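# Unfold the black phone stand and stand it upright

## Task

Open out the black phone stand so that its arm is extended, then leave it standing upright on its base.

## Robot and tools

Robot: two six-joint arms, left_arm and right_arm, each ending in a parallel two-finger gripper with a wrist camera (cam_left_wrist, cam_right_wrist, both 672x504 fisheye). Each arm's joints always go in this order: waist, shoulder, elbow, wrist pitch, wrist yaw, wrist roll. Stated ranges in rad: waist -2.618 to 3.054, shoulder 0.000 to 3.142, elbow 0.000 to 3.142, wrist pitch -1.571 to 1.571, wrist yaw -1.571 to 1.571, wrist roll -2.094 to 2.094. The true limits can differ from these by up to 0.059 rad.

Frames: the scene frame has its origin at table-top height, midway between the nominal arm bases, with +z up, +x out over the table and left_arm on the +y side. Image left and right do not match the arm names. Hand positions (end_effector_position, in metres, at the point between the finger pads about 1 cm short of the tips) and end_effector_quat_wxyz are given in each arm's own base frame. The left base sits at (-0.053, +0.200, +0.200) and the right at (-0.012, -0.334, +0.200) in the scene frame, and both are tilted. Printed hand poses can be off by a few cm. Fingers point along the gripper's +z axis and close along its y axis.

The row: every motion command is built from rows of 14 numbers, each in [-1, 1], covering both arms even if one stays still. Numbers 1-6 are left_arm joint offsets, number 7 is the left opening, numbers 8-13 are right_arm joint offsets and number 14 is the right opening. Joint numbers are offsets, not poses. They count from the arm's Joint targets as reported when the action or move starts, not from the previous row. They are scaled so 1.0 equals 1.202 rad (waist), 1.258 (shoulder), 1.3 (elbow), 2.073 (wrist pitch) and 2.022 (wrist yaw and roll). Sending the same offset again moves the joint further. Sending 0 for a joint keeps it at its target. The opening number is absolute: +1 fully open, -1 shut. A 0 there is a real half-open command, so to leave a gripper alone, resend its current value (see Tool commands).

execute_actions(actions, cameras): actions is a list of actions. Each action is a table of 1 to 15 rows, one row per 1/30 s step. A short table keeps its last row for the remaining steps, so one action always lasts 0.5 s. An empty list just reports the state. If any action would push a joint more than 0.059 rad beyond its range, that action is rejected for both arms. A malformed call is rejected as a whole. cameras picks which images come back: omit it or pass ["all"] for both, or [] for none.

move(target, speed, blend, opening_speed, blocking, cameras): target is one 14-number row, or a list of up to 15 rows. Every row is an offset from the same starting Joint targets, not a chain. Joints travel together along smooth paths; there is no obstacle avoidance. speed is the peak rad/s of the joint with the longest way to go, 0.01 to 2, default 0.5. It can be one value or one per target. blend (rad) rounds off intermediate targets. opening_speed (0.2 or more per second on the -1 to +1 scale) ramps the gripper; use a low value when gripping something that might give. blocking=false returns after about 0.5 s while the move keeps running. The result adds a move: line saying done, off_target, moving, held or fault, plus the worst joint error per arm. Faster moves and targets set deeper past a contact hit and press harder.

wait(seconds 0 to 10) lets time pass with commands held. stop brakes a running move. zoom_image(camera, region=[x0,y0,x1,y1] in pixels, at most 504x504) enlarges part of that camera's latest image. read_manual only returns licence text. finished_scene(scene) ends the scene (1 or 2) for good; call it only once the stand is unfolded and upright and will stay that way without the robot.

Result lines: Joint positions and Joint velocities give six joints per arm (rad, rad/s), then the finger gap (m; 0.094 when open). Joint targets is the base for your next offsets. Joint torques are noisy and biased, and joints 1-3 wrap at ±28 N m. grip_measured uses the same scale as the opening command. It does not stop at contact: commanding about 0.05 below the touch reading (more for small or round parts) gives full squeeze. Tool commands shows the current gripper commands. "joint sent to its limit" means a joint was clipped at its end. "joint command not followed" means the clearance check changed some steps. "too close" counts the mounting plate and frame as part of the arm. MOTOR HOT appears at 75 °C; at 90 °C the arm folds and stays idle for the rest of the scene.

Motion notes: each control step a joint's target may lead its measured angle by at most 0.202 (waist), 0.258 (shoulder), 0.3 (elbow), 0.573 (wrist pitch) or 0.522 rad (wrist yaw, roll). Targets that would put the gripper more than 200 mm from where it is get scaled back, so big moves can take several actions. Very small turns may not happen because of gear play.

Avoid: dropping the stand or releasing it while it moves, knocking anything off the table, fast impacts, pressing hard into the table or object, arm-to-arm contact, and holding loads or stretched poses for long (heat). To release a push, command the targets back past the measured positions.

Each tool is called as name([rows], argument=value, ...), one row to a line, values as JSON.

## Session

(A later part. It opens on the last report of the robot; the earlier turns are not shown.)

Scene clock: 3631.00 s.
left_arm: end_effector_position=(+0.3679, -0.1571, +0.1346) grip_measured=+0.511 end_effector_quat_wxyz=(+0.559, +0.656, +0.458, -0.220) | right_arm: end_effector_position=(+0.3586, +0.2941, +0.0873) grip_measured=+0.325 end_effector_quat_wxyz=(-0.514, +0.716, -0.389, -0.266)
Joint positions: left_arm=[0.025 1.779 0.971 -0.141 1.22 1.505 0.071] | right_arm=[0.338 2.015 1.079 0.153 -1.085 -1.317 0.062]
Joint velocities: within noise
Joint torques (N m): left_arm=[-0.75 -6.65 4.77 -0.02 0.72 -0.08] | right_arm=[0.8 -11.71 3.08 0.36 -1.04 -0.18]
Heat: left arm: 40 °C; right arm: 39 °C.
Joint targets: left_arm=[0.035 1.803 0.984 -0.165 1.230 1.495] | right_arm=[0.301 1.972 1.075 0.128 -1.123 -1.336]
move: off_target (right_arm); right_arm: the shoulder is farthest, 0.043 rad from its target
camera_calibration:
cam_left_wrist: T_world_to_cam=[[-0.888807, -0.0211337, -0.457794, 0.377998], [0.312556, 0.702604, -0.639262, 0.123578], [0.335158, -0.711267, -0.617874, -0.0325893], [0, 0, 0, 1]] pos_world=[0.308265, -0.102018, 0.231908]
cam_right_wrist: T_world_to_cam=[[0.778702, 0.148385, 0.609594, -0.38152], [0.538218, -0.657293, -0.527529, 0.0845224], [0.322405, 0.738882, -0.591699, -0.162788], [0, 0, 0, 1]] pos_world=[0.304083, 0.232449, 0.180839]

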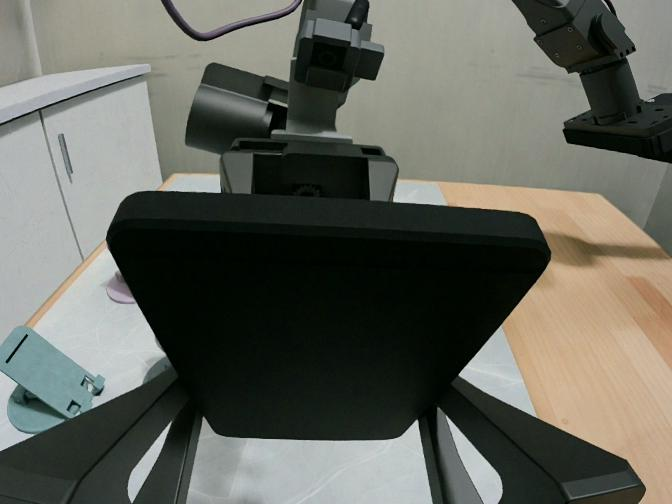

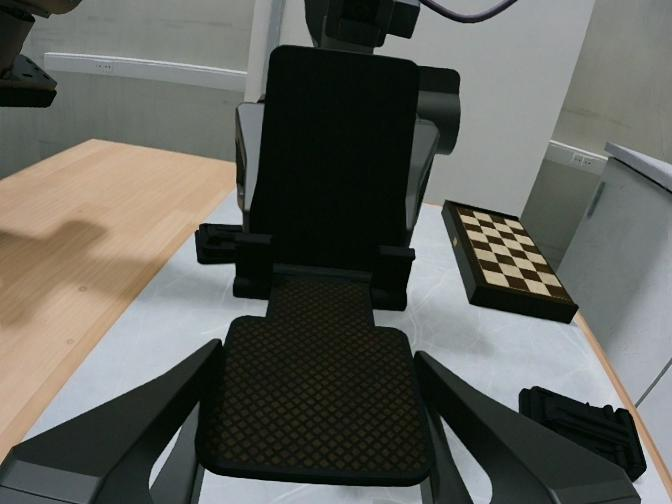

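move(target=[0,0,0,0,0,0,0.36, -0.0616,-0.0183,-0.0023,-0.054,-0.0262,-0.0524,0.18], speed=0.08)

zoom_image(camera="cam_right_wrist", region=[180, 200, 480, 500])

Scene clock: 3638.17 s.
left_arm: end_effector_position=(+0.3690, -0.1565, +0.1319) grip_measured=+0.511 end_effector_quat_wxyz=(+0.556, +0.656, +0.461, -0.217) | right_arm: end_effector_position=(+0.3595, +0.2662, +0.0911) grip_measured=+0.325 end_effector_quat_wxyz=(-0.517, +0.713, -0.389, -0.269)
Joint positions: left_arm=[0.025 1.783 0.971 -0.139 1.211 1.505 0.071] | right_arm=[0.264 1.99 1.075 0.038 -1.142 -1.422 0.062]
Joint velocities: within noise
Joint torques (N m): left_arm=[-0.75 -6.94 4.74 -0.04 0.8 -0.08] | right_arm=[0.42 -11.48 3.07 0.26 -1 -0.17]
Heat: left arm: 40 °C; right arm: 41 °C.
Joint targets: left_arm=[0.035 1.803 0.984 -0.165 1.230 1.495] | right_arm=[0.227 1.949 1.073 0.016 -1.176 -1.442]
move: off_target (right_arm); right_arm: the shoulder is farthest, 0.041 rad from its target
camera_calibration:
cam_left_wrist: T_world_to_cam=[[-0.890176, -0.0225176, -0.455059, 0.377683], [0.306701, 0.708981, -0.635044, 0.123675], [0.336928, -0.704868, -0.624212, -0.033031], [0, 0, 0, 1]] pos_world=[0.309402, -0.102461, 0.229789]
cam_right_wrist: T_world_to_cam=[[0.780738, 0.141674, 0.608585, -0.379207], [0.535953, -0.65256, -0.535649, 0.0679767], [0.321251, 0.744375, -0.585409, -0.141853], [0, 0, 0, 1]] pos_world=[0.305199, 0.203674, 0.18415]

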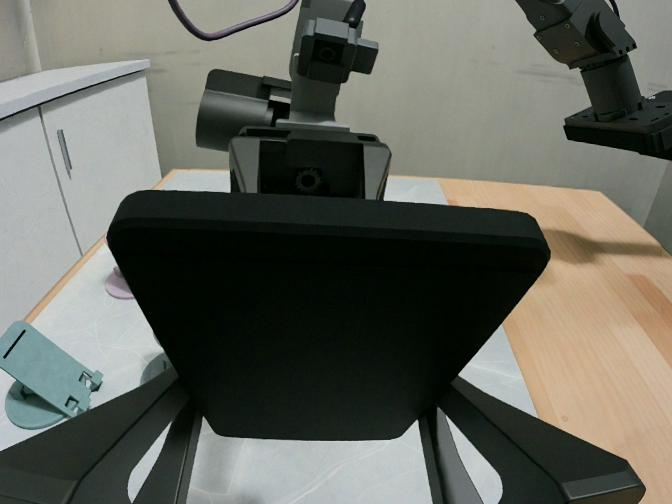

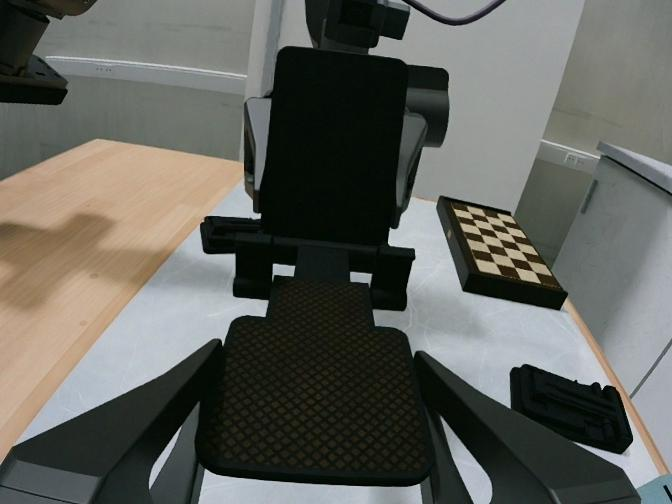

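Scaled by 1.680 from the camera's 672x504 image, which has a finer 960x720 frame.

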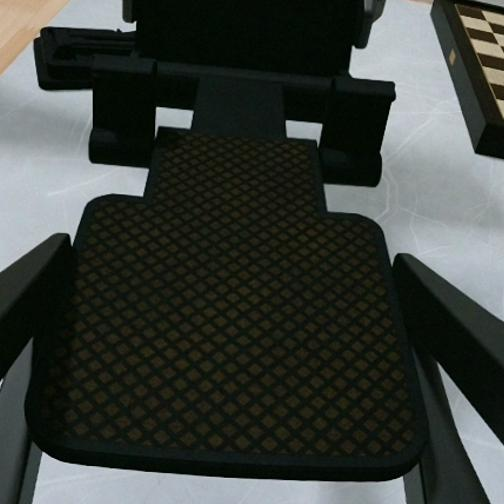

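move(target=[0,0,0,0,0,0,0.36, -0.0649,-0.0032,0.0269,-0.0907,-0.0218,-0.0801,0.18], speed=0.08)

zoom_image(camera="cam_right_wrist", region=[180, 200, 480, 500])

Scene clock: 3652.47 s.
left_arm: end_effector_position=(+0.3693, -0.1568, +0.1288) grip_measured=+0.511 end_effector_quat_wxyz=(+0.552, +0.657, +0.466, -0.217) | right_arm: end_effector_position=(+0.3588, +0.2369, +0.0935) grip_measured=+0.325 end_effector_quat_wxyz=(-0.519, +0.711, -0.388, -0.274)
Joint positions: left_arm=[0.022 1.786 0.971 -0.144 1.199 1.505 0.071] | right_arm=[0.184 1.979 1.093 -0.14 -1.199 -1.58 0.062]
Joint velocities: within noise
Joint torques (N m): left_arm=[-0.46 -7.19 4.72 0 0.94 -0.08] | right_arm=[0.24 -11.04 4.34 -0.03 -0.88 -0.21]
Heat: left arm: 41 °C; right arm: 41 °C.
Joint targets: left_arm=[0.035 1.803 0.984 -0.165 1.230 1.495] | right_arm=[0.149 1.945 1.107 -0.172 -1.220 -1.604]
move: done
camera_calibration:
cam_left_wrist: T_world_to_cam=[[-0.893659, -0.0216615, -0.448224, 0.377], [0.298834, 0.71642, -0.63043, 0.125366], [0.334773, -0.697333, -0.633761, -0.0320535], [0, 0, 0, 1]] pos_world=[0.310176, -0.104, 0.227701]
cam_right_wrist: T_world_to_cam=[[0.783581, 0.138413, 0.605676, -0.375966], [0.535084, -0.645761, -0.544681, 0.0500801], [0.315732, 0.750889, -0.580068, -0.118371], [0, 0, 0, 1]] pos_world=[0.305176, 0.173262, 0.186328]

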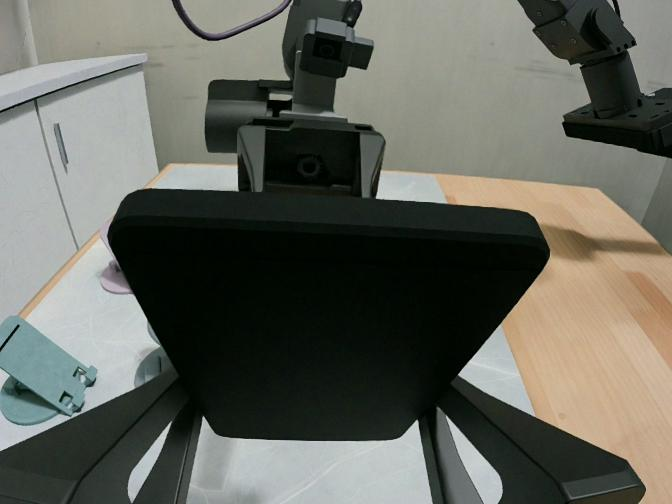

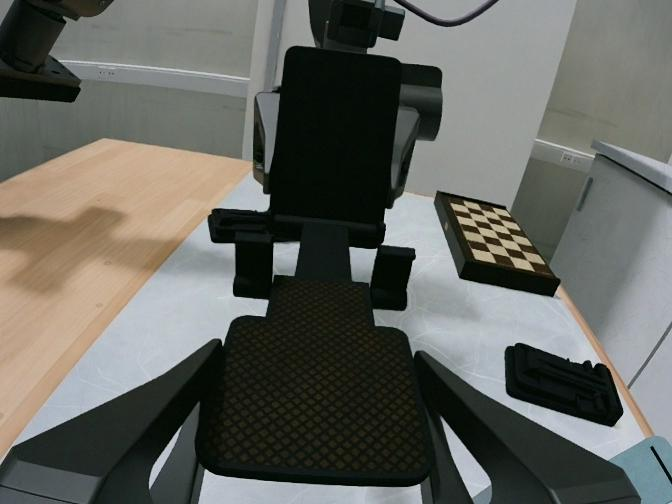

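Scaled by 1.680 from the camera's 672x504 image, which has a finer 960x720 frame.

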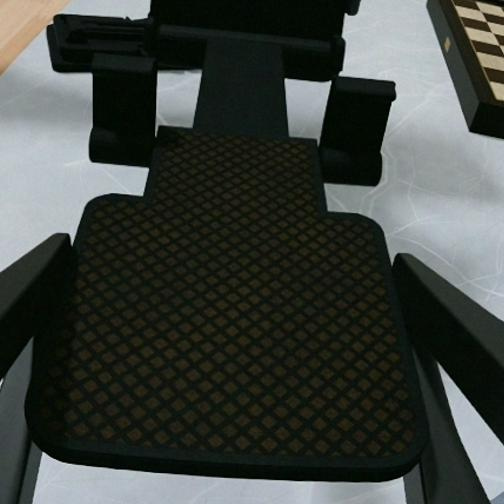

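move(target=[0,0,0,0,0,0,0.36, -0.0666,0.0143,0.0531,-0.1206,-0.0178,-0.1048,0.18], speed=0.1)

zoom_image(camera="cam_right_wrist", region=[180, 150, 480, 450])

Scene clock: 3667.43 s.
left_arm: end_effector_position=(+0.3667, -0.1696, +0.1304) grip_measured=+0.511 end_effector_quat_wxyz=(+0.553, +0.668, +0.449, -0.217) | right_arm: end_effector_position=(+0.3538, +0.2248, +0.1032) grip_measured=+0.325 end_effector_quat_wxyz=(-0.522, +0.719, -0.364, -0.279)
Joint positions: left_arm=[-0.013 1.786 0.971 -0.118 1.196 1.503 0.071] | right_arm=[0.149 1.981 1.158 -0.366 -1.242 -1.781 0.062]
Joint velocities: within noise
Joint torques (N m): left_arm=[1.99 -7.17 4.79 -0.12 0.98 -0.08] | right_arm=[-2.92 -9.78 4.9 -0.42 -0.81 -0.34]
Heat: left arm: 41 °C; right arm: 44 °C.
Joint targets: left_arm=[0.035 1.803 0.984 -0.165 1.230 1.495] | right_arm=[0.069 1.963 1.177 -0.422 -1.256 -1.816]
move: off_target (left_arm, right_arm); left_arm: the waist is farthest, 0.048 rad from its target; right_arm: the waist is farthest, 0.080 rad from its target
camera_calibration:
cam_left_wrist: T_world_to_cam=[[-0.882556, 0.00872266, -0.470125, 0.379083], [0.33777, 0.707328, -0.620965, 0.119276], [0.327117, -0.706831, -0.627203, -0.0387033], [0, 0, 0, 1]] pos_world=[0.306935, -0.115031, 0.228008]
cam_right_wrist: T_world_to_cam=[[0.761475, 0.166296, 0.6265, -0.376893], [0.577059, -0.614137, -0.538367, 0.0275682], [0.295228, 0.77148, -0.563612, -0.101169], [0, 0, 0, 1]] pos_world=[0.300954, 0.157656, 0.193945]

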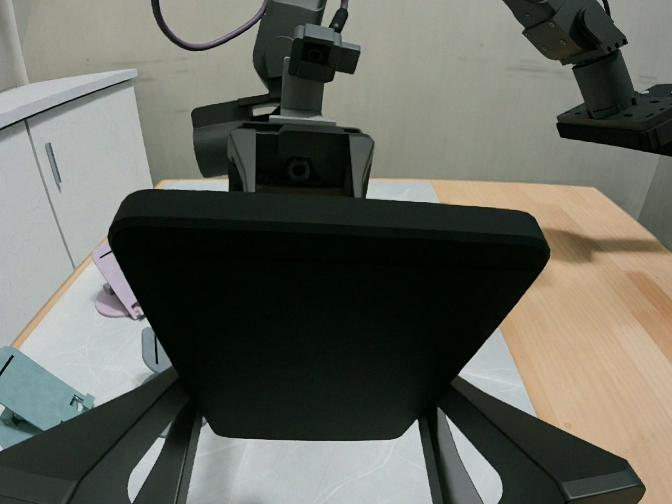

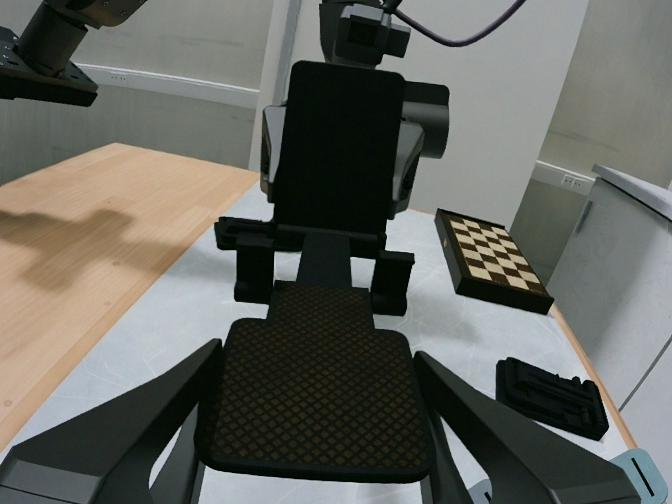

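Scaled by 1.680 from the camera's 672x504 image, which has a finer 960x720 frame.

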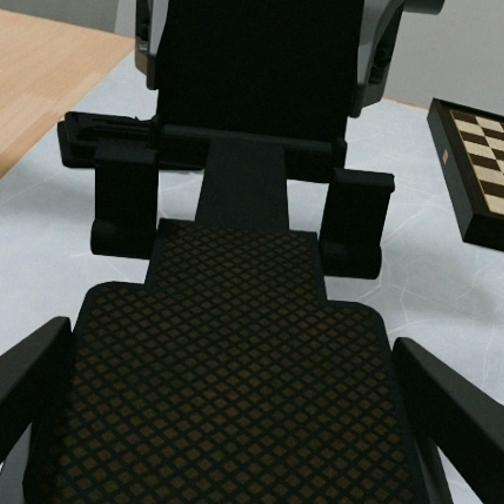

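move(target=[0,0,0,0,0,0,0.36, 0.06,-0.0125,-0.048,0.108,0.016,0.095,0.18], speed=0.12, cameras=["cam_right_wrist"])

Scene clock: 3702.30 s.
left_arm: end_effector_position=(+0.3689, -0.1628, +0.1298) grip_measured=+0.511 end_effector_quat_wxyz=(+0.552, +0.660, +0.461, -0.218) | right_arm: end_effector_position=(+0.3578, +0.2310, +0.0984) grip_measured=+0.325 end_effector_quat_wxyz=(-0.521, +0.708, -0.384, -0.281)
Joint positions: left_arm=[0.005 1.786 0.971 -0.126 1.196 1.49 0.071] | right_arm=[0.166 1.979 1.116 -0.219 -1.225 -1.634 0.062]
Joint velocities: within noise
Joint torques (N m): left_arm=[0.47 -7.2 4.77 -0.14 0.98 0] | right_arm=[0.88 -10.93 2.95 0.34 -0.62 0.06]
Heat: left arm: 41 °C; right arm: 44 °C.
Joint targets: left_arm=[0.035 1.803 0.984 -0.165 1.230 1.495] | right_arm=[0.141 1.947 1.114 -0.198 -1.224 -1.624]
move: off_target (left_arm); left_arm: the wrist pitch is farthest, 0.039 rad from its target
camera_calibration:
cam_right_wrist: T_world_to_cam=[[0.786417, 0.139523, 0.601733, -0.378185], [0.538067, -0.63317, -0.556399, 0.046632], [0.303369, 0.761334, -0.573008, -0.10952], [0, 0, 0, 1]] pos_world=[0.305545, 0.165673, 0.190756]
Images, in order (width x height): cam_right_wrist 672x504.

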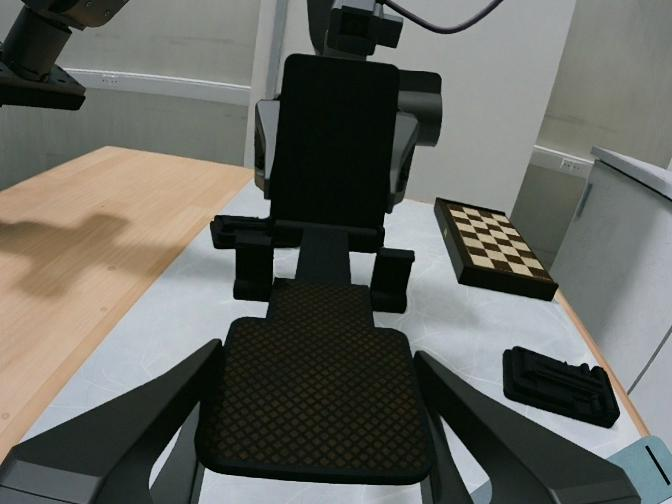

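execute_actions(actions=[])

Scene clock: 3727.77 s.
left_arm: end_effector_position=(+0.3689, -0.1628, +0.1298) grip_measured=+0.511 end_effector_quat_wxyz=(+0.552, +0.660, +0.461, -0.218) | right_arm: end_effector_position=(+0.3580, +0.2310, +0.0985) grip_measured=+0.325 end_effector_quat_wxyz=(-0.521, +0.709, -0.384, -0.281)
Joint positions: left_arm=[0.005 1.786 0.971 -0.126 1.196 1.49 0.071] | right_arm=[0.166 1.979 1.116 -0.217 -1.225 -1.634 0.062]
Joint velocities: within noise
Joint torques (N m): left_arm=[0.47 -7.2 4.77 -0.14 0.98 0] | right_arm=[0.88 -10.93 2.95 0.35 -0.62 0.06]
Heat: left arm: 41 °C; right arm: 46 °C.
Joint targets: left_arm=[0.035 1.803 0.984 -0.165 1.230 1.495] | right_arm=[0.141 1.947 1.114 -0.198 -1.224 -1.624]
Tool commands: left_gripper/opening=+0.36 right_gripper/opening=+0.18
camera_calibration:
cam_left_wrist: T_world_to_cam=[[-0.891977, -0.0125732, -0.451906, 0.378337], [0.308968, 0.712773, -0.629677, 0.125995], [0.330023, -0.701282, -0.631893, -0.0345878], [0, 0, 0, 1]] pos_world=[0.309954, -0.109305, 0.228453]
cam_right_wrist: T_world_to_cam=[[0.785505, 0.139371, 0.602957, -0.378142], [0.538909, -0.633029, -0.555744, 0.0462107], [0.304235, 0.761479, -0.572356, -0.109949], [0, 0, 0, 1]] pos_world=[0.30558, 0.165678, 0.190755]

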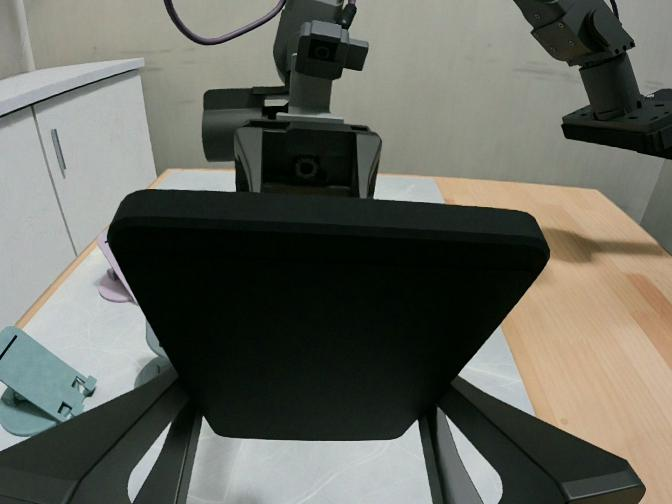

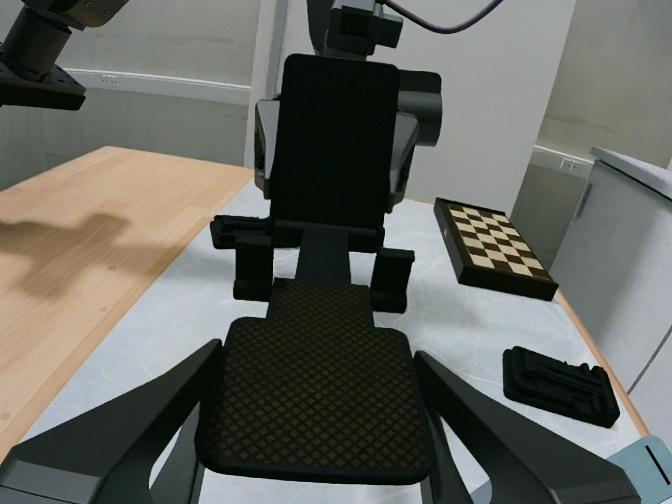

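zoom_image(camera="cam_right_wrist", region=[180, 180, 460, 490])

Scaled by 1.626 from the camera's 672x504 image, which has a finer 960x720 frame.

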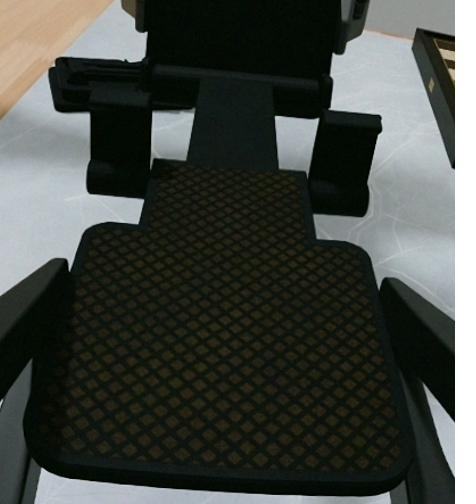

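move([
  [0,0,0,0,0,0,0.36,0,0,0,0,0,0,0.85],
  [0,0,0,0,0,0,0.36,0.014,-0.104,-0.018,-0.072,-0.003,-0.008,0.85],
], speed=0.3, opening_speed=0.6)

move(target=[0,0,0,0,0,0,0.36,0.36,-0.171,0.135,-0.126,0.527,0.227,0.85], speed=0.5)

Scene clock: 3917.47 s.
left_arm: end_effector_position=(+0.3723, -0.1487, +0.1280) grip_measured=+0.511 end_effector_quat_wxyz=(+0.551, +0.648, +0.480, -0.215) | right_arm: end_effector_position=(+0.3477, +0.2199, +0.1384) grip_measured=+0.848 end_effector_quat_wxyz=(-0.529, +0.705, -0.388, -0.269)
Joint positions: left_arm=[0.044 1.786 0.971 -0.149 1.196 1.49 0.071] | right_arm=[0.141 1.84 1.101 -0.323 -1.225 -1.633 0.087]
Joint velocities: within noise
Joint torques (N m): left_arm=[-2.22 -7.21 4.7 0.03 0.98 0] | right_arm=[3.67 -9.96 2.92 -0.01 -0.7 -0.07]
Heat: left arm: 40 °C; right arm: 47 °C.
Joint targets: left_arm=[0.035 1.803 0.984 -0.165 1.230 1.495] | right_arm=[0.157 1.817 1.091 -0.347 -1.230 -1.640]
move: done
camera_calibration:
cam_left_wrist: T_world_to_cam=[[-0.900991, -0.0472072, -0.431262, 0.376319], [0.266857, 0.723457, -0.636708, 0.131879], [0.342057, -0.688753, -0.639231, -0.0286152], [0, 0, 0, 1]] pos_world=[0.313655, -0.0973524, 0.227969]
cam_right_wrist: T_world_to_cam=[[0.778525, 0.118085, 0.616405, -0.387372], [0.532171, -0.644848, -0.548603, 0.0708326], [0.332705, 0.755134, -0.564871, -0.085075], [0, 0, 0, 1]] pos_world=[0.292189, 0.155662, 0.22958]

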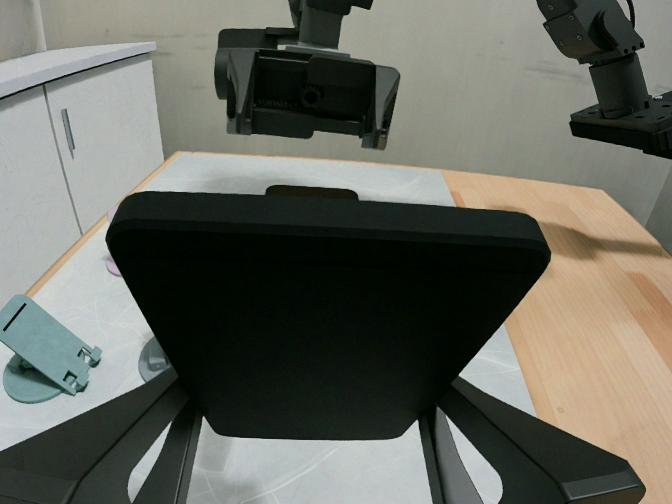

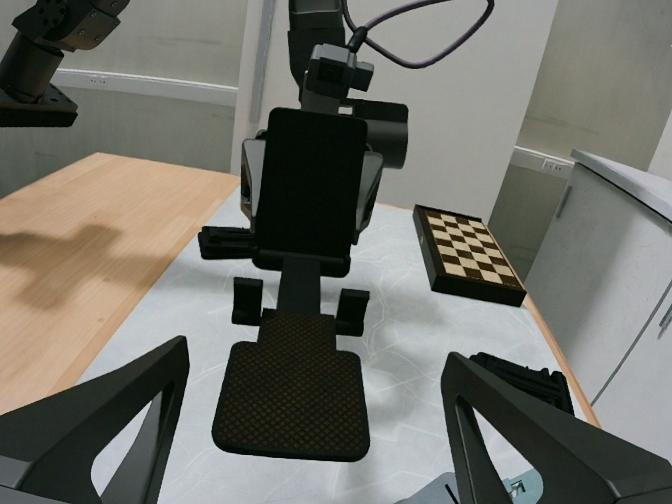

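Scene clock: 3920.37 s.
left_arm: end_effector_position=(+0.3723, -0.1487, +0.1280) grip_measured=+0.511 end_effector_quat_wxyz=(+0.551, +0.648, +0.480, -0.215) | right_arm: end_effector_position=(+0.3425, +0.2552, +0.1458) grip_measured=+0.848 end_effector_quat_wxyz=(-0.310, +0.749, -0.585, +0.017)
Joint positions: left_arm=[0.044 1.786 0.971 -0.149 1.196 1.49 0.071] | right_arm=[0.569 1.627 1.247 -0.578 -0.165 -1.192 0.087]
Joint velocities: within noise
Joint torques (N m): left_arm=[-2.22 -7.23 4.68 0.03 0.98 0] | right_arm=[4.75 -9.01 7.65 0.28 -0.33 0.08]
Heat: left arm: 40 °C; right arm: 46 °C.
Joint targets: left_arm=[0.035 1.803 0.984 -0.165 1.230 1.495] | right_arm=[0.590 1.601 1.266 -0.608 -0.164 -1.181]
move: done
camera_calibration:
cam_left_wrist: T_world_to_cam=[[-0.900991, -0.0472072, -0.431262, 0.376319], [0.266857, 0.723457, -0.636708, 0.131879], [0.342057, -0.688753, -0.639231, -0.0286152], [0, 0, 0, 1]] pos_world=[0.313655, -0.0973524, 0.227969]
cam_right_wrist: T_world_to_cam=[[0.816811, 0.177427, 0.548945, -0.410491], [0.161625, -0.983805, 0.0774883, 0.222588], [0.553803, 0.0254299, -0.832259, 0.0437274], [0, 0, 0, 1]] pos_world=[0.275101, 0.290703, 0.244482]

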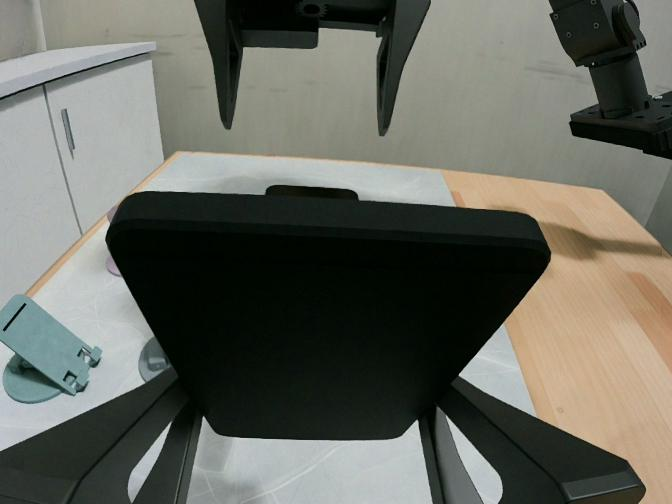

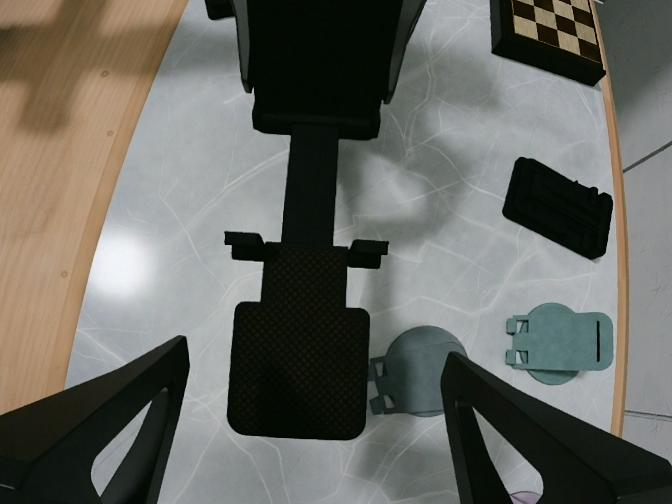

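zoom_image(camera="cam_right_wrist", region=[180, 80, 460, 460])

Scaled by 1.326 from the camera's 672x504 image, which has a finer 960x720 frame.

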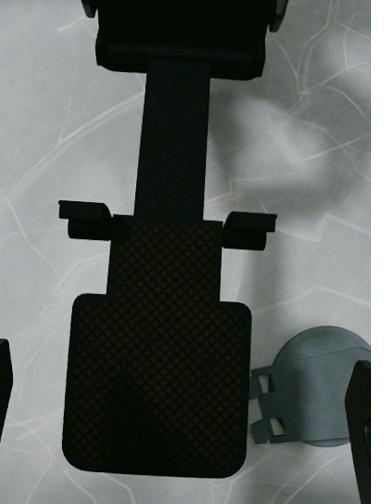

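move(target=[0,0,0,0,0,0,0.36,0.043,0.123,0.0,0.070,0.015,0.047,0.85], speed=0.3)

Scene clock: 3968.40 s.
left_arm: end_effector_position=(+0.3723, -0.1487, +0.1280) grip_measured=+0.511 end_effector_quat_wxyz=(+0.551, +0.648, +0.480, -0.215) | right_arm: end_effector_position=(+0.3495, +0.2793, +0.1107) grip_measured=+0.848 end_effector_quat_wxyz=(-0.298, +0.735, -0.609, +0.007)
Joint positions: left_arm=[0.044 1.786 0.971 -0.149 1.196 1.49 0.071] | right_arm=[0.619 1.742 1.248 -0.486 -0.134 -1.097 0.087]
Joint velocities: within noise
Joint torques (N m): left_arm=[-2.22 -7.21 4.7 0.03 0.98 0] | right_arm=[5.48 -6.5 7.2 0.75 -0.33 0.06]
Heat: left arm: 40 °C; right arm: 42 °C.
Joint targets: left_arm=[0.035 1.803 0.984 -0.165 1.230 1.495] | right_arm=[0.642 1.756 1.266 -0.463 -0.134 -1.086]
move: done
camera_calibration:
cam_left_wrist: T_world_to_cam=[[-0.900991, -0.0472072, -0.431262, 0.376319], [0.266857, 0.723457, -0.636708, 0.131879], [0.342057, -0.688753, -0.639231, -0.0286152], [0, 0, 0, 1]] pos_world=[0.313655, -0.0973524, 0.227969]
cam_right_wrist: T_world_to_cam=[[0.848019, 0.137556, 0.511802, -0.396871], [0.119705, -0.990487, 0.0678673, 0.265448], [0.516269, 0.00371271, -0.856418, 0.0318046], [0, 0, 0, 1]] pos_world=[0.288359, 0.317397, 0.212343]

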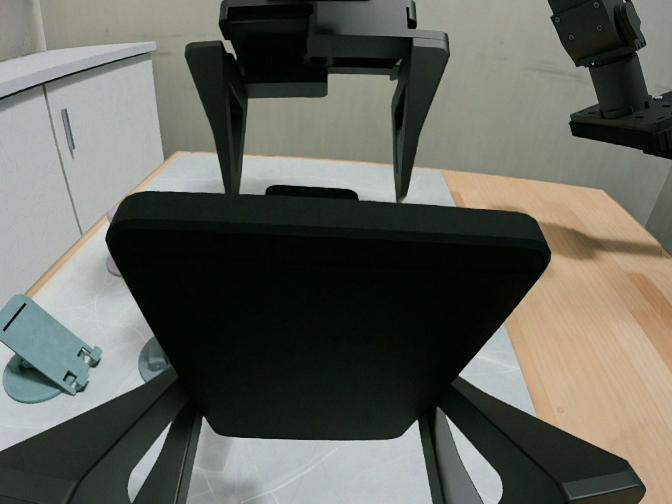

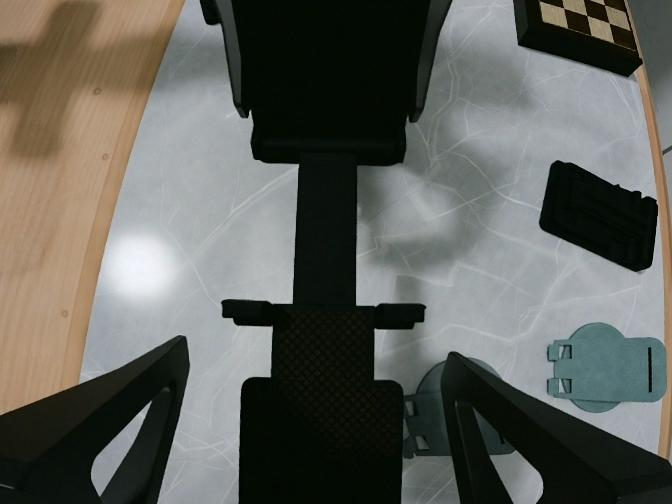

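move(target=[0,0,0,0,0,0,0.36,0.021,0.087,0.026,0.038,0.007,0.010,0.85], speed=0.2)

Scene clock: 3985.10 s.
left_arm: end_effector_position=(+0.3723, -0.1487, +0.1280) grip_measured=+0.511 end_effector_quat_wxyz=(+0.551, +0.648, +0.480, -0.215) | right_arm: end_effector_position=(+0.3618, +0.2992, +0.0866) grip_measured=+0.848 end_effector_quat_wxyz=(-0.298, +0.734, -0.610, +0.007)
Joint positions: left_arm=[0.044 1.786 0.971 -0.149 1.196 1.49 0.071] | right_arm=[0.643 1.846 1.277 -0.407 -0.121 -1.076 0.087]
Joint velocities: within noise
Joint torques (N m): left_arm=[-2.24 -7.21 4.71 0.03 0.98 0] | right_arm=[6.06 -6.63 7.47 0.79 -0.33 0.06]
Heat: left arm: 40 °C; right arm: 40 °C.
Joint targets: left_arm=[0.035 1.803 0.984 -0.165 1.230 1.495] | right_arm=[0.667 1.866 1.300 -0.385 -0.120 -1.066]
move: done
camera_calibration:
cam_left_wrist: T_world_to_cam=[[-0.900991, -0.0472072, -0.431262, 0.376319], [0.266857, 0.723457, -0.636708, 0.131879], [0.342057, -0.688753, -0.639231, -0.0286152], [0, 0, 0, 1]] pos_world=[0.313655, -0.0973524, 0.227969]
cam_right_wrist: T_world_to_cam=[[0.848136, 0.136551, 0.511878, -0.397441], [0.118878, -0.990626, 0.0672956, 0.285676], [0.516269, 0.00377508, -0.856418, 0.00474823], [0, 0, 0, 1]] pos_world=[0.300672, 0.337251, 0.188283]

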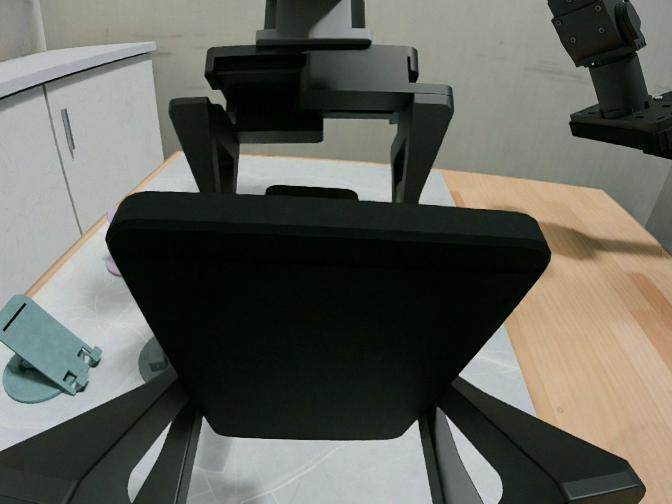

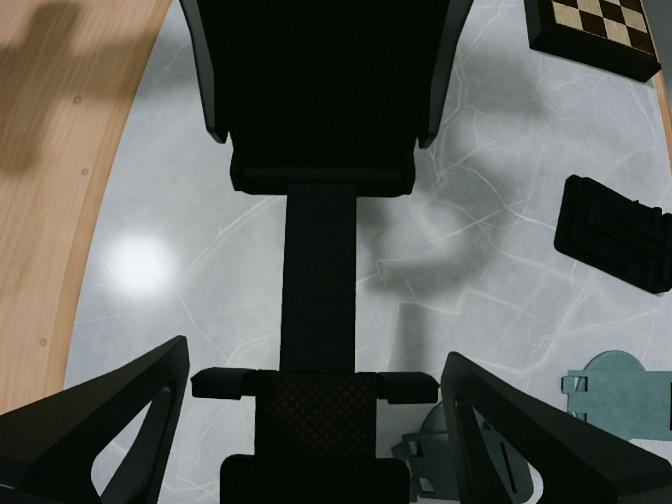

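move(target=[0,0,0,0,0,0,0.36,0,0,0,0,0,0,0.38], opening_speed=0.3)

Scene clock: 3990.17 s.
left_arm: end_effector_position=(+0.3723, -0.1487, +0.1280) grip_measured=+0.511 end_effector_quat_wxyz=(+0.551, +0.648, +0.480, -0.215) | right_arm: end_effector_position=(+0.3621, +0.2994, +0.0868) grip_measured=+0.445 end_effector_quat_wxyz=(-0.299, +0.734, -0.609, +0.007)
Joint positions: left_arm=[0.044 1.786 0.971 -0.149 1.196 1.49 0.071] | right_arm=[0.643 1.846 1.277 -0.406 -0.121 -1.076 0.068]
Joint velocities: within noise
Joint torques (N m): left_arm=[-2.22 -7.21 4.7 0.03 0.98 0.01] | right_arm=[6.01 -6.63 7.47 0.78 -0.33 0.06]
Heat: left arm: 40 °C; right arm: 40 °C.
Joint targets: left_arm=[0.035 1.803 0.984 -0.165 1.230 1.495] | right_arm=[0.667 1.866 1.300 -0.385 -0.120 -1.066]
move: done
camera_calibration:
cam_left_wrist: T_world_to_cam=[[-0.900991, -0.0472072, -0.431262, 0.376319], [0.266857, 0.723457, -0.636708, 0.131879], [0.342057, -0.688753, -0.639231, -0.0286152], [0, 0, 0, 1]] pos_world=[0.313655, -0.0973524, 0.227969]
cam_right_wrist: T_world_to_cam=[[0.847507, 0.13608, 0.513045, -0.397521], [0.118795, -0.990687, 0.0665302, 0.285933], [0.51732, 0.00456259, -0.85578, 0.00412817], [0, 0, 0, 1]] pos_world=[0.300799, 0.337346, 0.188456]

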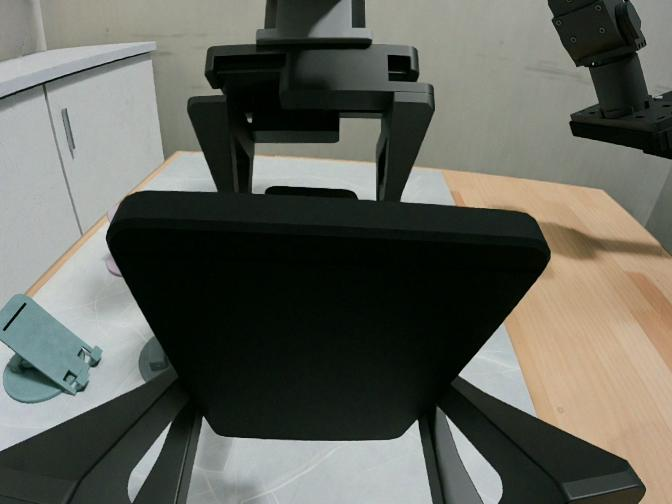

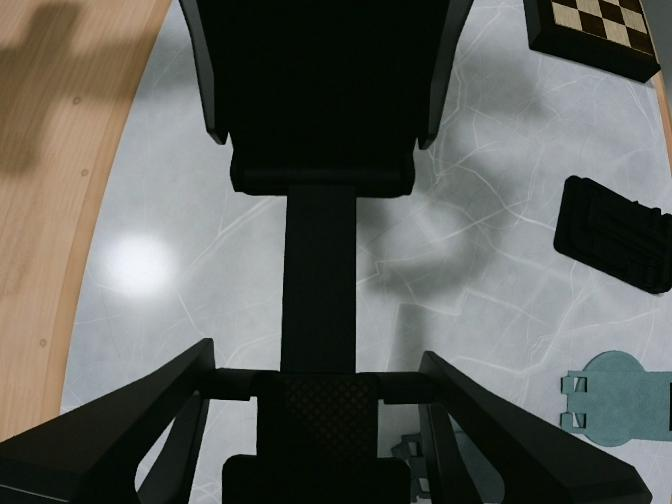

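move([
  [0,0,0,0,0,0,0.34,-0.111,-0.080,-0.112,0.072,-0.176,-0.034,0.33],
  [0,0,0,0,0,0,0.34,-0.218,-0.076,-0.175,0.140,-0.351,-0.055,0.33],
], speed=0.3, blend=0.05)

Scene clock: 4037.70 s.
left_arm: end_effector_position=(+0.3651, -0.1564, +0.1342) grip_measured=+0.511 end_effector_quat_wxyz=(+0.557, +0.644, +0.467, -0.240) | right_arm: end_effector_position=(+0.3465, +0.2891, +0.1049) grip_measured=+0.431 end_effector_quat_wxyz=(-0.428, +0.715, -0.515, -0.198)
Joint positions: left_arm=[0.032 1.786 0.971 -0.156 1.245 1.482 0.071] | right_arm=[0.421 1.803 1.073 -0.13 -0.75 -1.182 0.067]
Joint velocities: within noise
Joint torques (N m): left_arm=[-1.24 -7.19 4.68 0.09 0.45 0.1] | right_arm=[2.15 -10.28 4.44 0.89 -1.5 0.01]
Heat: left arm: 40 °C; right arm: 40 °C.
Joint targets: left_arm=[0.035 1.803 0.984 -0.165 1.230 1.495] | right_arm=[0.405 1.770 1.073 -0.094 -0.830 -1.177]
move: off_target (right_arm); blend cut to 0 rad at target 1; right_arm: the wrist yaw is farthest, 0.080 rad from its target
camera_calibration:
cam_left_wrist: T_world_to_cam=[[-0.908113, -0.0308852, -0.417584, 0.375411], [0.284914, 0.685237, -0.670279, 0.135288], [0.306846, -0.727665, -0.613474, -0.0241927], [0, 0, 0, 1]] pos_world=[0.309794, -0.0987137, 0.232604]
cam_right_wrist: T_world_to_cam=[[0.861852, 0.11281, 0.494454, -0.388525], [0.333558, -0.860494, -0.385083, 0.211763], [0.382034, 0.496814, -0.779247, -0.0757854], [0, 0, 0, 1]] pos_world=[0.293169, 0.263701, 0.214599]

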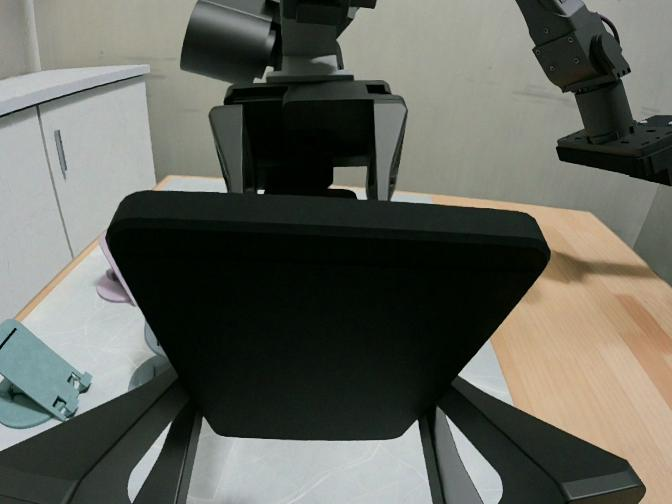

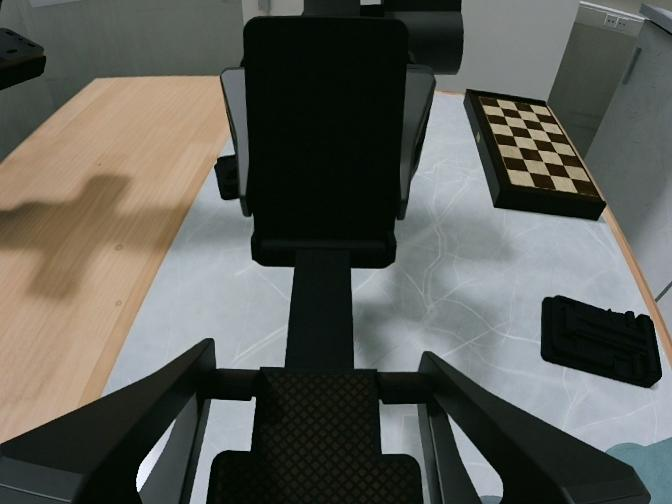

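move(target=[0,0,0,0,0,0,0.34,-0.097,0.074,-0.062,0.115,-0.202,0.009,0.33], speed=0.3)

Scene clock: 4070.80 s.
left_arm: end_effector_position=(+0.3649, -0.1600, +0.1349) grip_measured=+0.511 end_effector_quat_wxyz=(+0.556, +0.647, +0.463, -0.240) | right_arm: end_effector_position=(+0.3326, +0.2806, +0.1273) grip_measured=+0.430 end_effector_quat_wxyz=(-0.510, +0.680, -0.422, -0.317)
Joint positions: left_arm=[0.021 1.786 0.976 -0.156 1.24 1.482 0.071] | right_arm=[0.315 1.855 0.994 0.107 -1.151 -1.169 0.067]
Joint velocities: within noise
Joint torques (N m): left_arm=[-0.36 -7.19 4.33 0.1 0.51 0.1] | right_arm=[1.17 -7.27 3.64 0.94 -1.6 0.06]
Heat: left arm: 40 °C; right arm: 43 °C.
Joint targets: left_arm=[0.035 1.803 0.984 -0.165 1.230 1.495] | right_arm=[0.289 1.863 0.992 0.144 -1.238 -1.159]
move: off_target (right_arm); right_arm: the wrist yaw is farthest, 0.087 rad from its target
camera_calibration:
cam_left_wrist: T_world_to_cam=[[-0.906439, -0.021865, -0.421771, 0.376837], [0.293496, 0.6855, -0.666296, 0.134629], [0.303693, -0.727744, -0.614946, -0.0250293], [0, 0, 0, 1]] pos_world=[0.309668, -0.102263, 0.23325]
cam_right_wrist: T_world_to_cam=[[0.853568, 0.101655, 0.510968, -0.382845], [0.450557, -0.63646, -0.626032, 0.146531], [0.261571, 0.764581, -0.589063, -0.108042], [0, 0, 0, 1]] pos_world=[0.289024, 0.214786, 0.223711]

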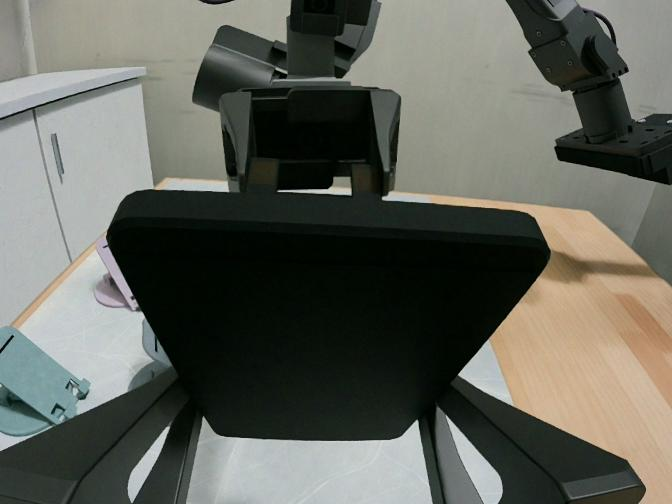

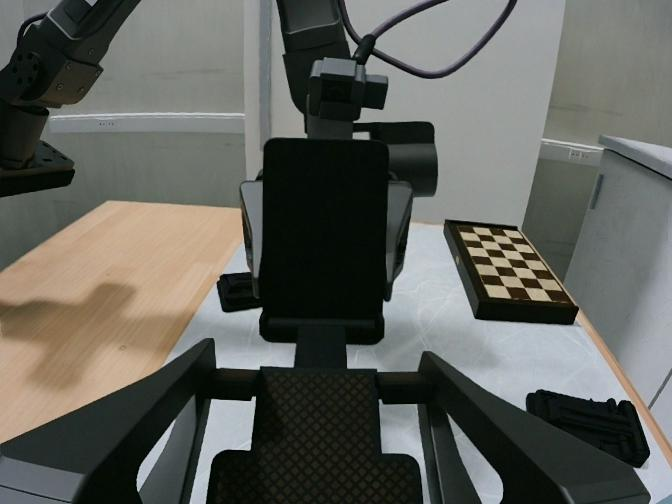

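move(target=[0,0,0,0,0,0,0.34,0.015,0.0,0.0,-0.008,0.035,0.0,0.30], speed=0.1)

zoom_image(camera="cam_right_wrist", region=[190, 120, 450, 504])

Scene clock: 4088.53 s.
left_arm: end_effector_position=(+0.3649, -0.1600, +0.1349) grip_measured=+0.511 end_effector_quat_wxyz=(+0.556, +0.647, +0.463, -0.240) | right_arm: end_effector_position=(+0.3332, +0.2805, +0.1271) grip_measured=+0.430 end_effector_quat_wxyz=(-0.510, +0.679, -0.423, -0.316)
Joint positions: left_arm=[0.021 1.786 0.976 -0.156 1.24 1.482 0.071] | right_arm=[0.315 1.855 0.994 0.108 -1.148 -1.168 0.067]
Joint velocities: within noise
Joint torques (N m): left_arm=[-0.35 -7.19 4.33 0.09 0.5 0.1] | right_arm=[2.52 -7.28 3.63 0.78 -0.82 0.05]
Heat: left arm: 40 °C; right arm: 39 °C.
Joint targets: left_arm=[0.035 1.803 0.984 -0.165 1.230 1.495] | right_arm=[0.307 1.863 0.992 0.127 -1.167 -1.159]
move: done
camera_calibration:
cam_left_wrist: T_world_to_cam=[[-0.906439, -0.021865, -0.421771, 0.376837], [0.293496, 0.6855, -0.666296, 0.134629], [0.303693, -0.727744, -0.614946, -0.0250293], [0, 0, 0, 1]] pos_world=[0.309668, -0.102263, 0.23325]
cam_right_wrist: T_world_to_cam=[[0.853512, 0.100157, 0.511357, -0.382834], [0.449256, -0.638611, -0.624776, 0.147009], [0.263982, 0.762984, -0.590058, -0.108483], [0, 0, 0, 1]] pos_world=[0.289346, 0.214996, 0.223602]

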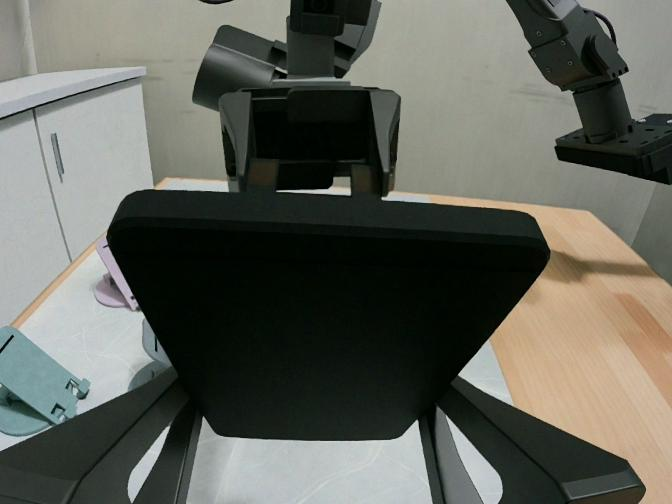

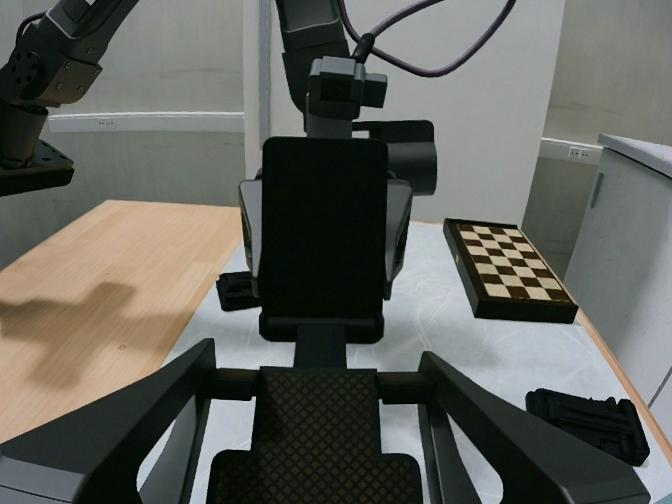

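Scaled by 1.312 from the camera's 672x504 image, which has a finer 960x720 frame.

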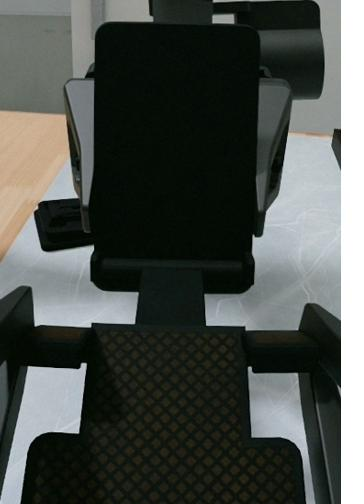

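move(target=[0,0,0,0,0,0,0.85,0,0,0,0,0,0,0.30], opening_speed=0.4)

Scene clock: 4107.00 s.
left_arm: end_effector_position=(+0.3685, -0.1528, +0.1338) grip_measured=+0.848 end_effector_quat_wxyz=(+0.556, +0.644, +0.471, -0.232) | right_arm: end_effector_position=(+0.3351, +0.2784, +0.1275) grip_measured=+0.430 end_effector_quat_wxyz=(-0.511, +0.678, -0.425, -0.313)
Joint positions: left_arm=[0.039 1.786 0.976 -0.156 1.232 1.483 0.087] | right_arm=[0.309 1.854 0.994 0.108 -1.147 -1.168 0.067]
Joint velocities: within noise
Joint torques (N m): left_arm=[-1.85 -7.23 4.31 0.09 0.59 0.07] | right_arm=[2.91 -7.28 3.62 0.78 -0.84 0.05]
Heat: left arm: 40 °C; right arm: 38 °C.
Joint targets: left_arm=[0.035 1.803 0.984 -0.165 1.230 1.495] | right_arm=[0.307 1.863 0.992 0.127 -1.167 -1.159]
move: done
camera_calibration:
cam_left_wrist: T_world_to_cam=[[-0.905227, -0.039307, -0.423107, 0.376876], [0.278883, 0.696304, -0.661351, 0.134288], [0.320607, -0.71667, -0.619351, -0.0254721], [0, 0, 0, 1]] pos_world=[0.311874, -0.0969466, 0.232494]
cam_right_wrist: T_world_to_cam=[[0.853305, 0.0942356, 0.512826, -0.382936], [0.445722, -0.642187, -0.623641, 0.147103], [0.270561, 0.760734, -0.589984, -0.108721], [0, 0, 0, 1]] pos_world=[0.29061, 0.213262, 0.223976]

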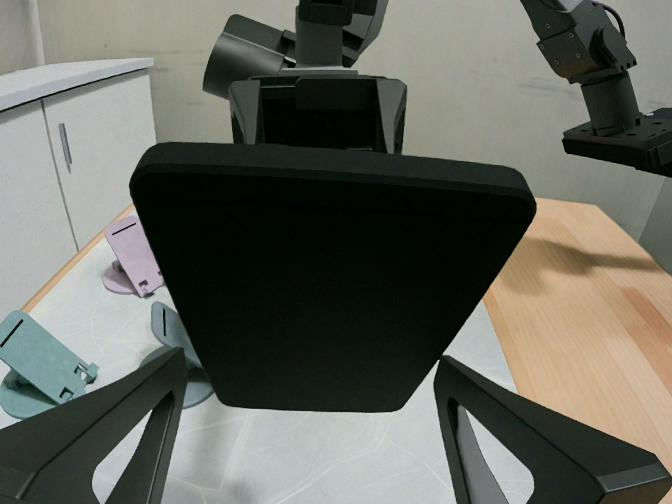

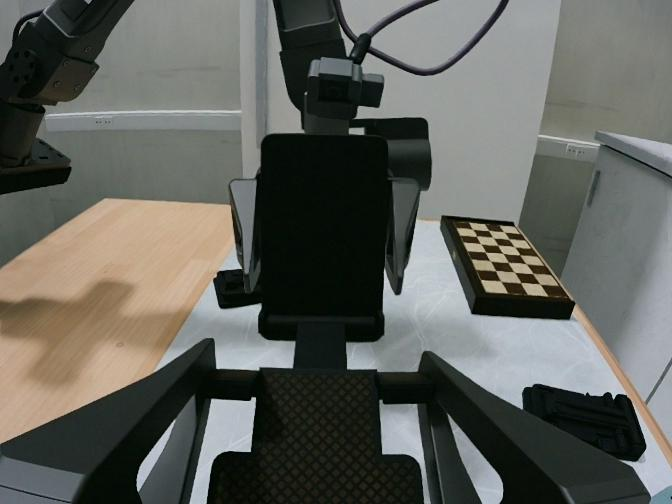

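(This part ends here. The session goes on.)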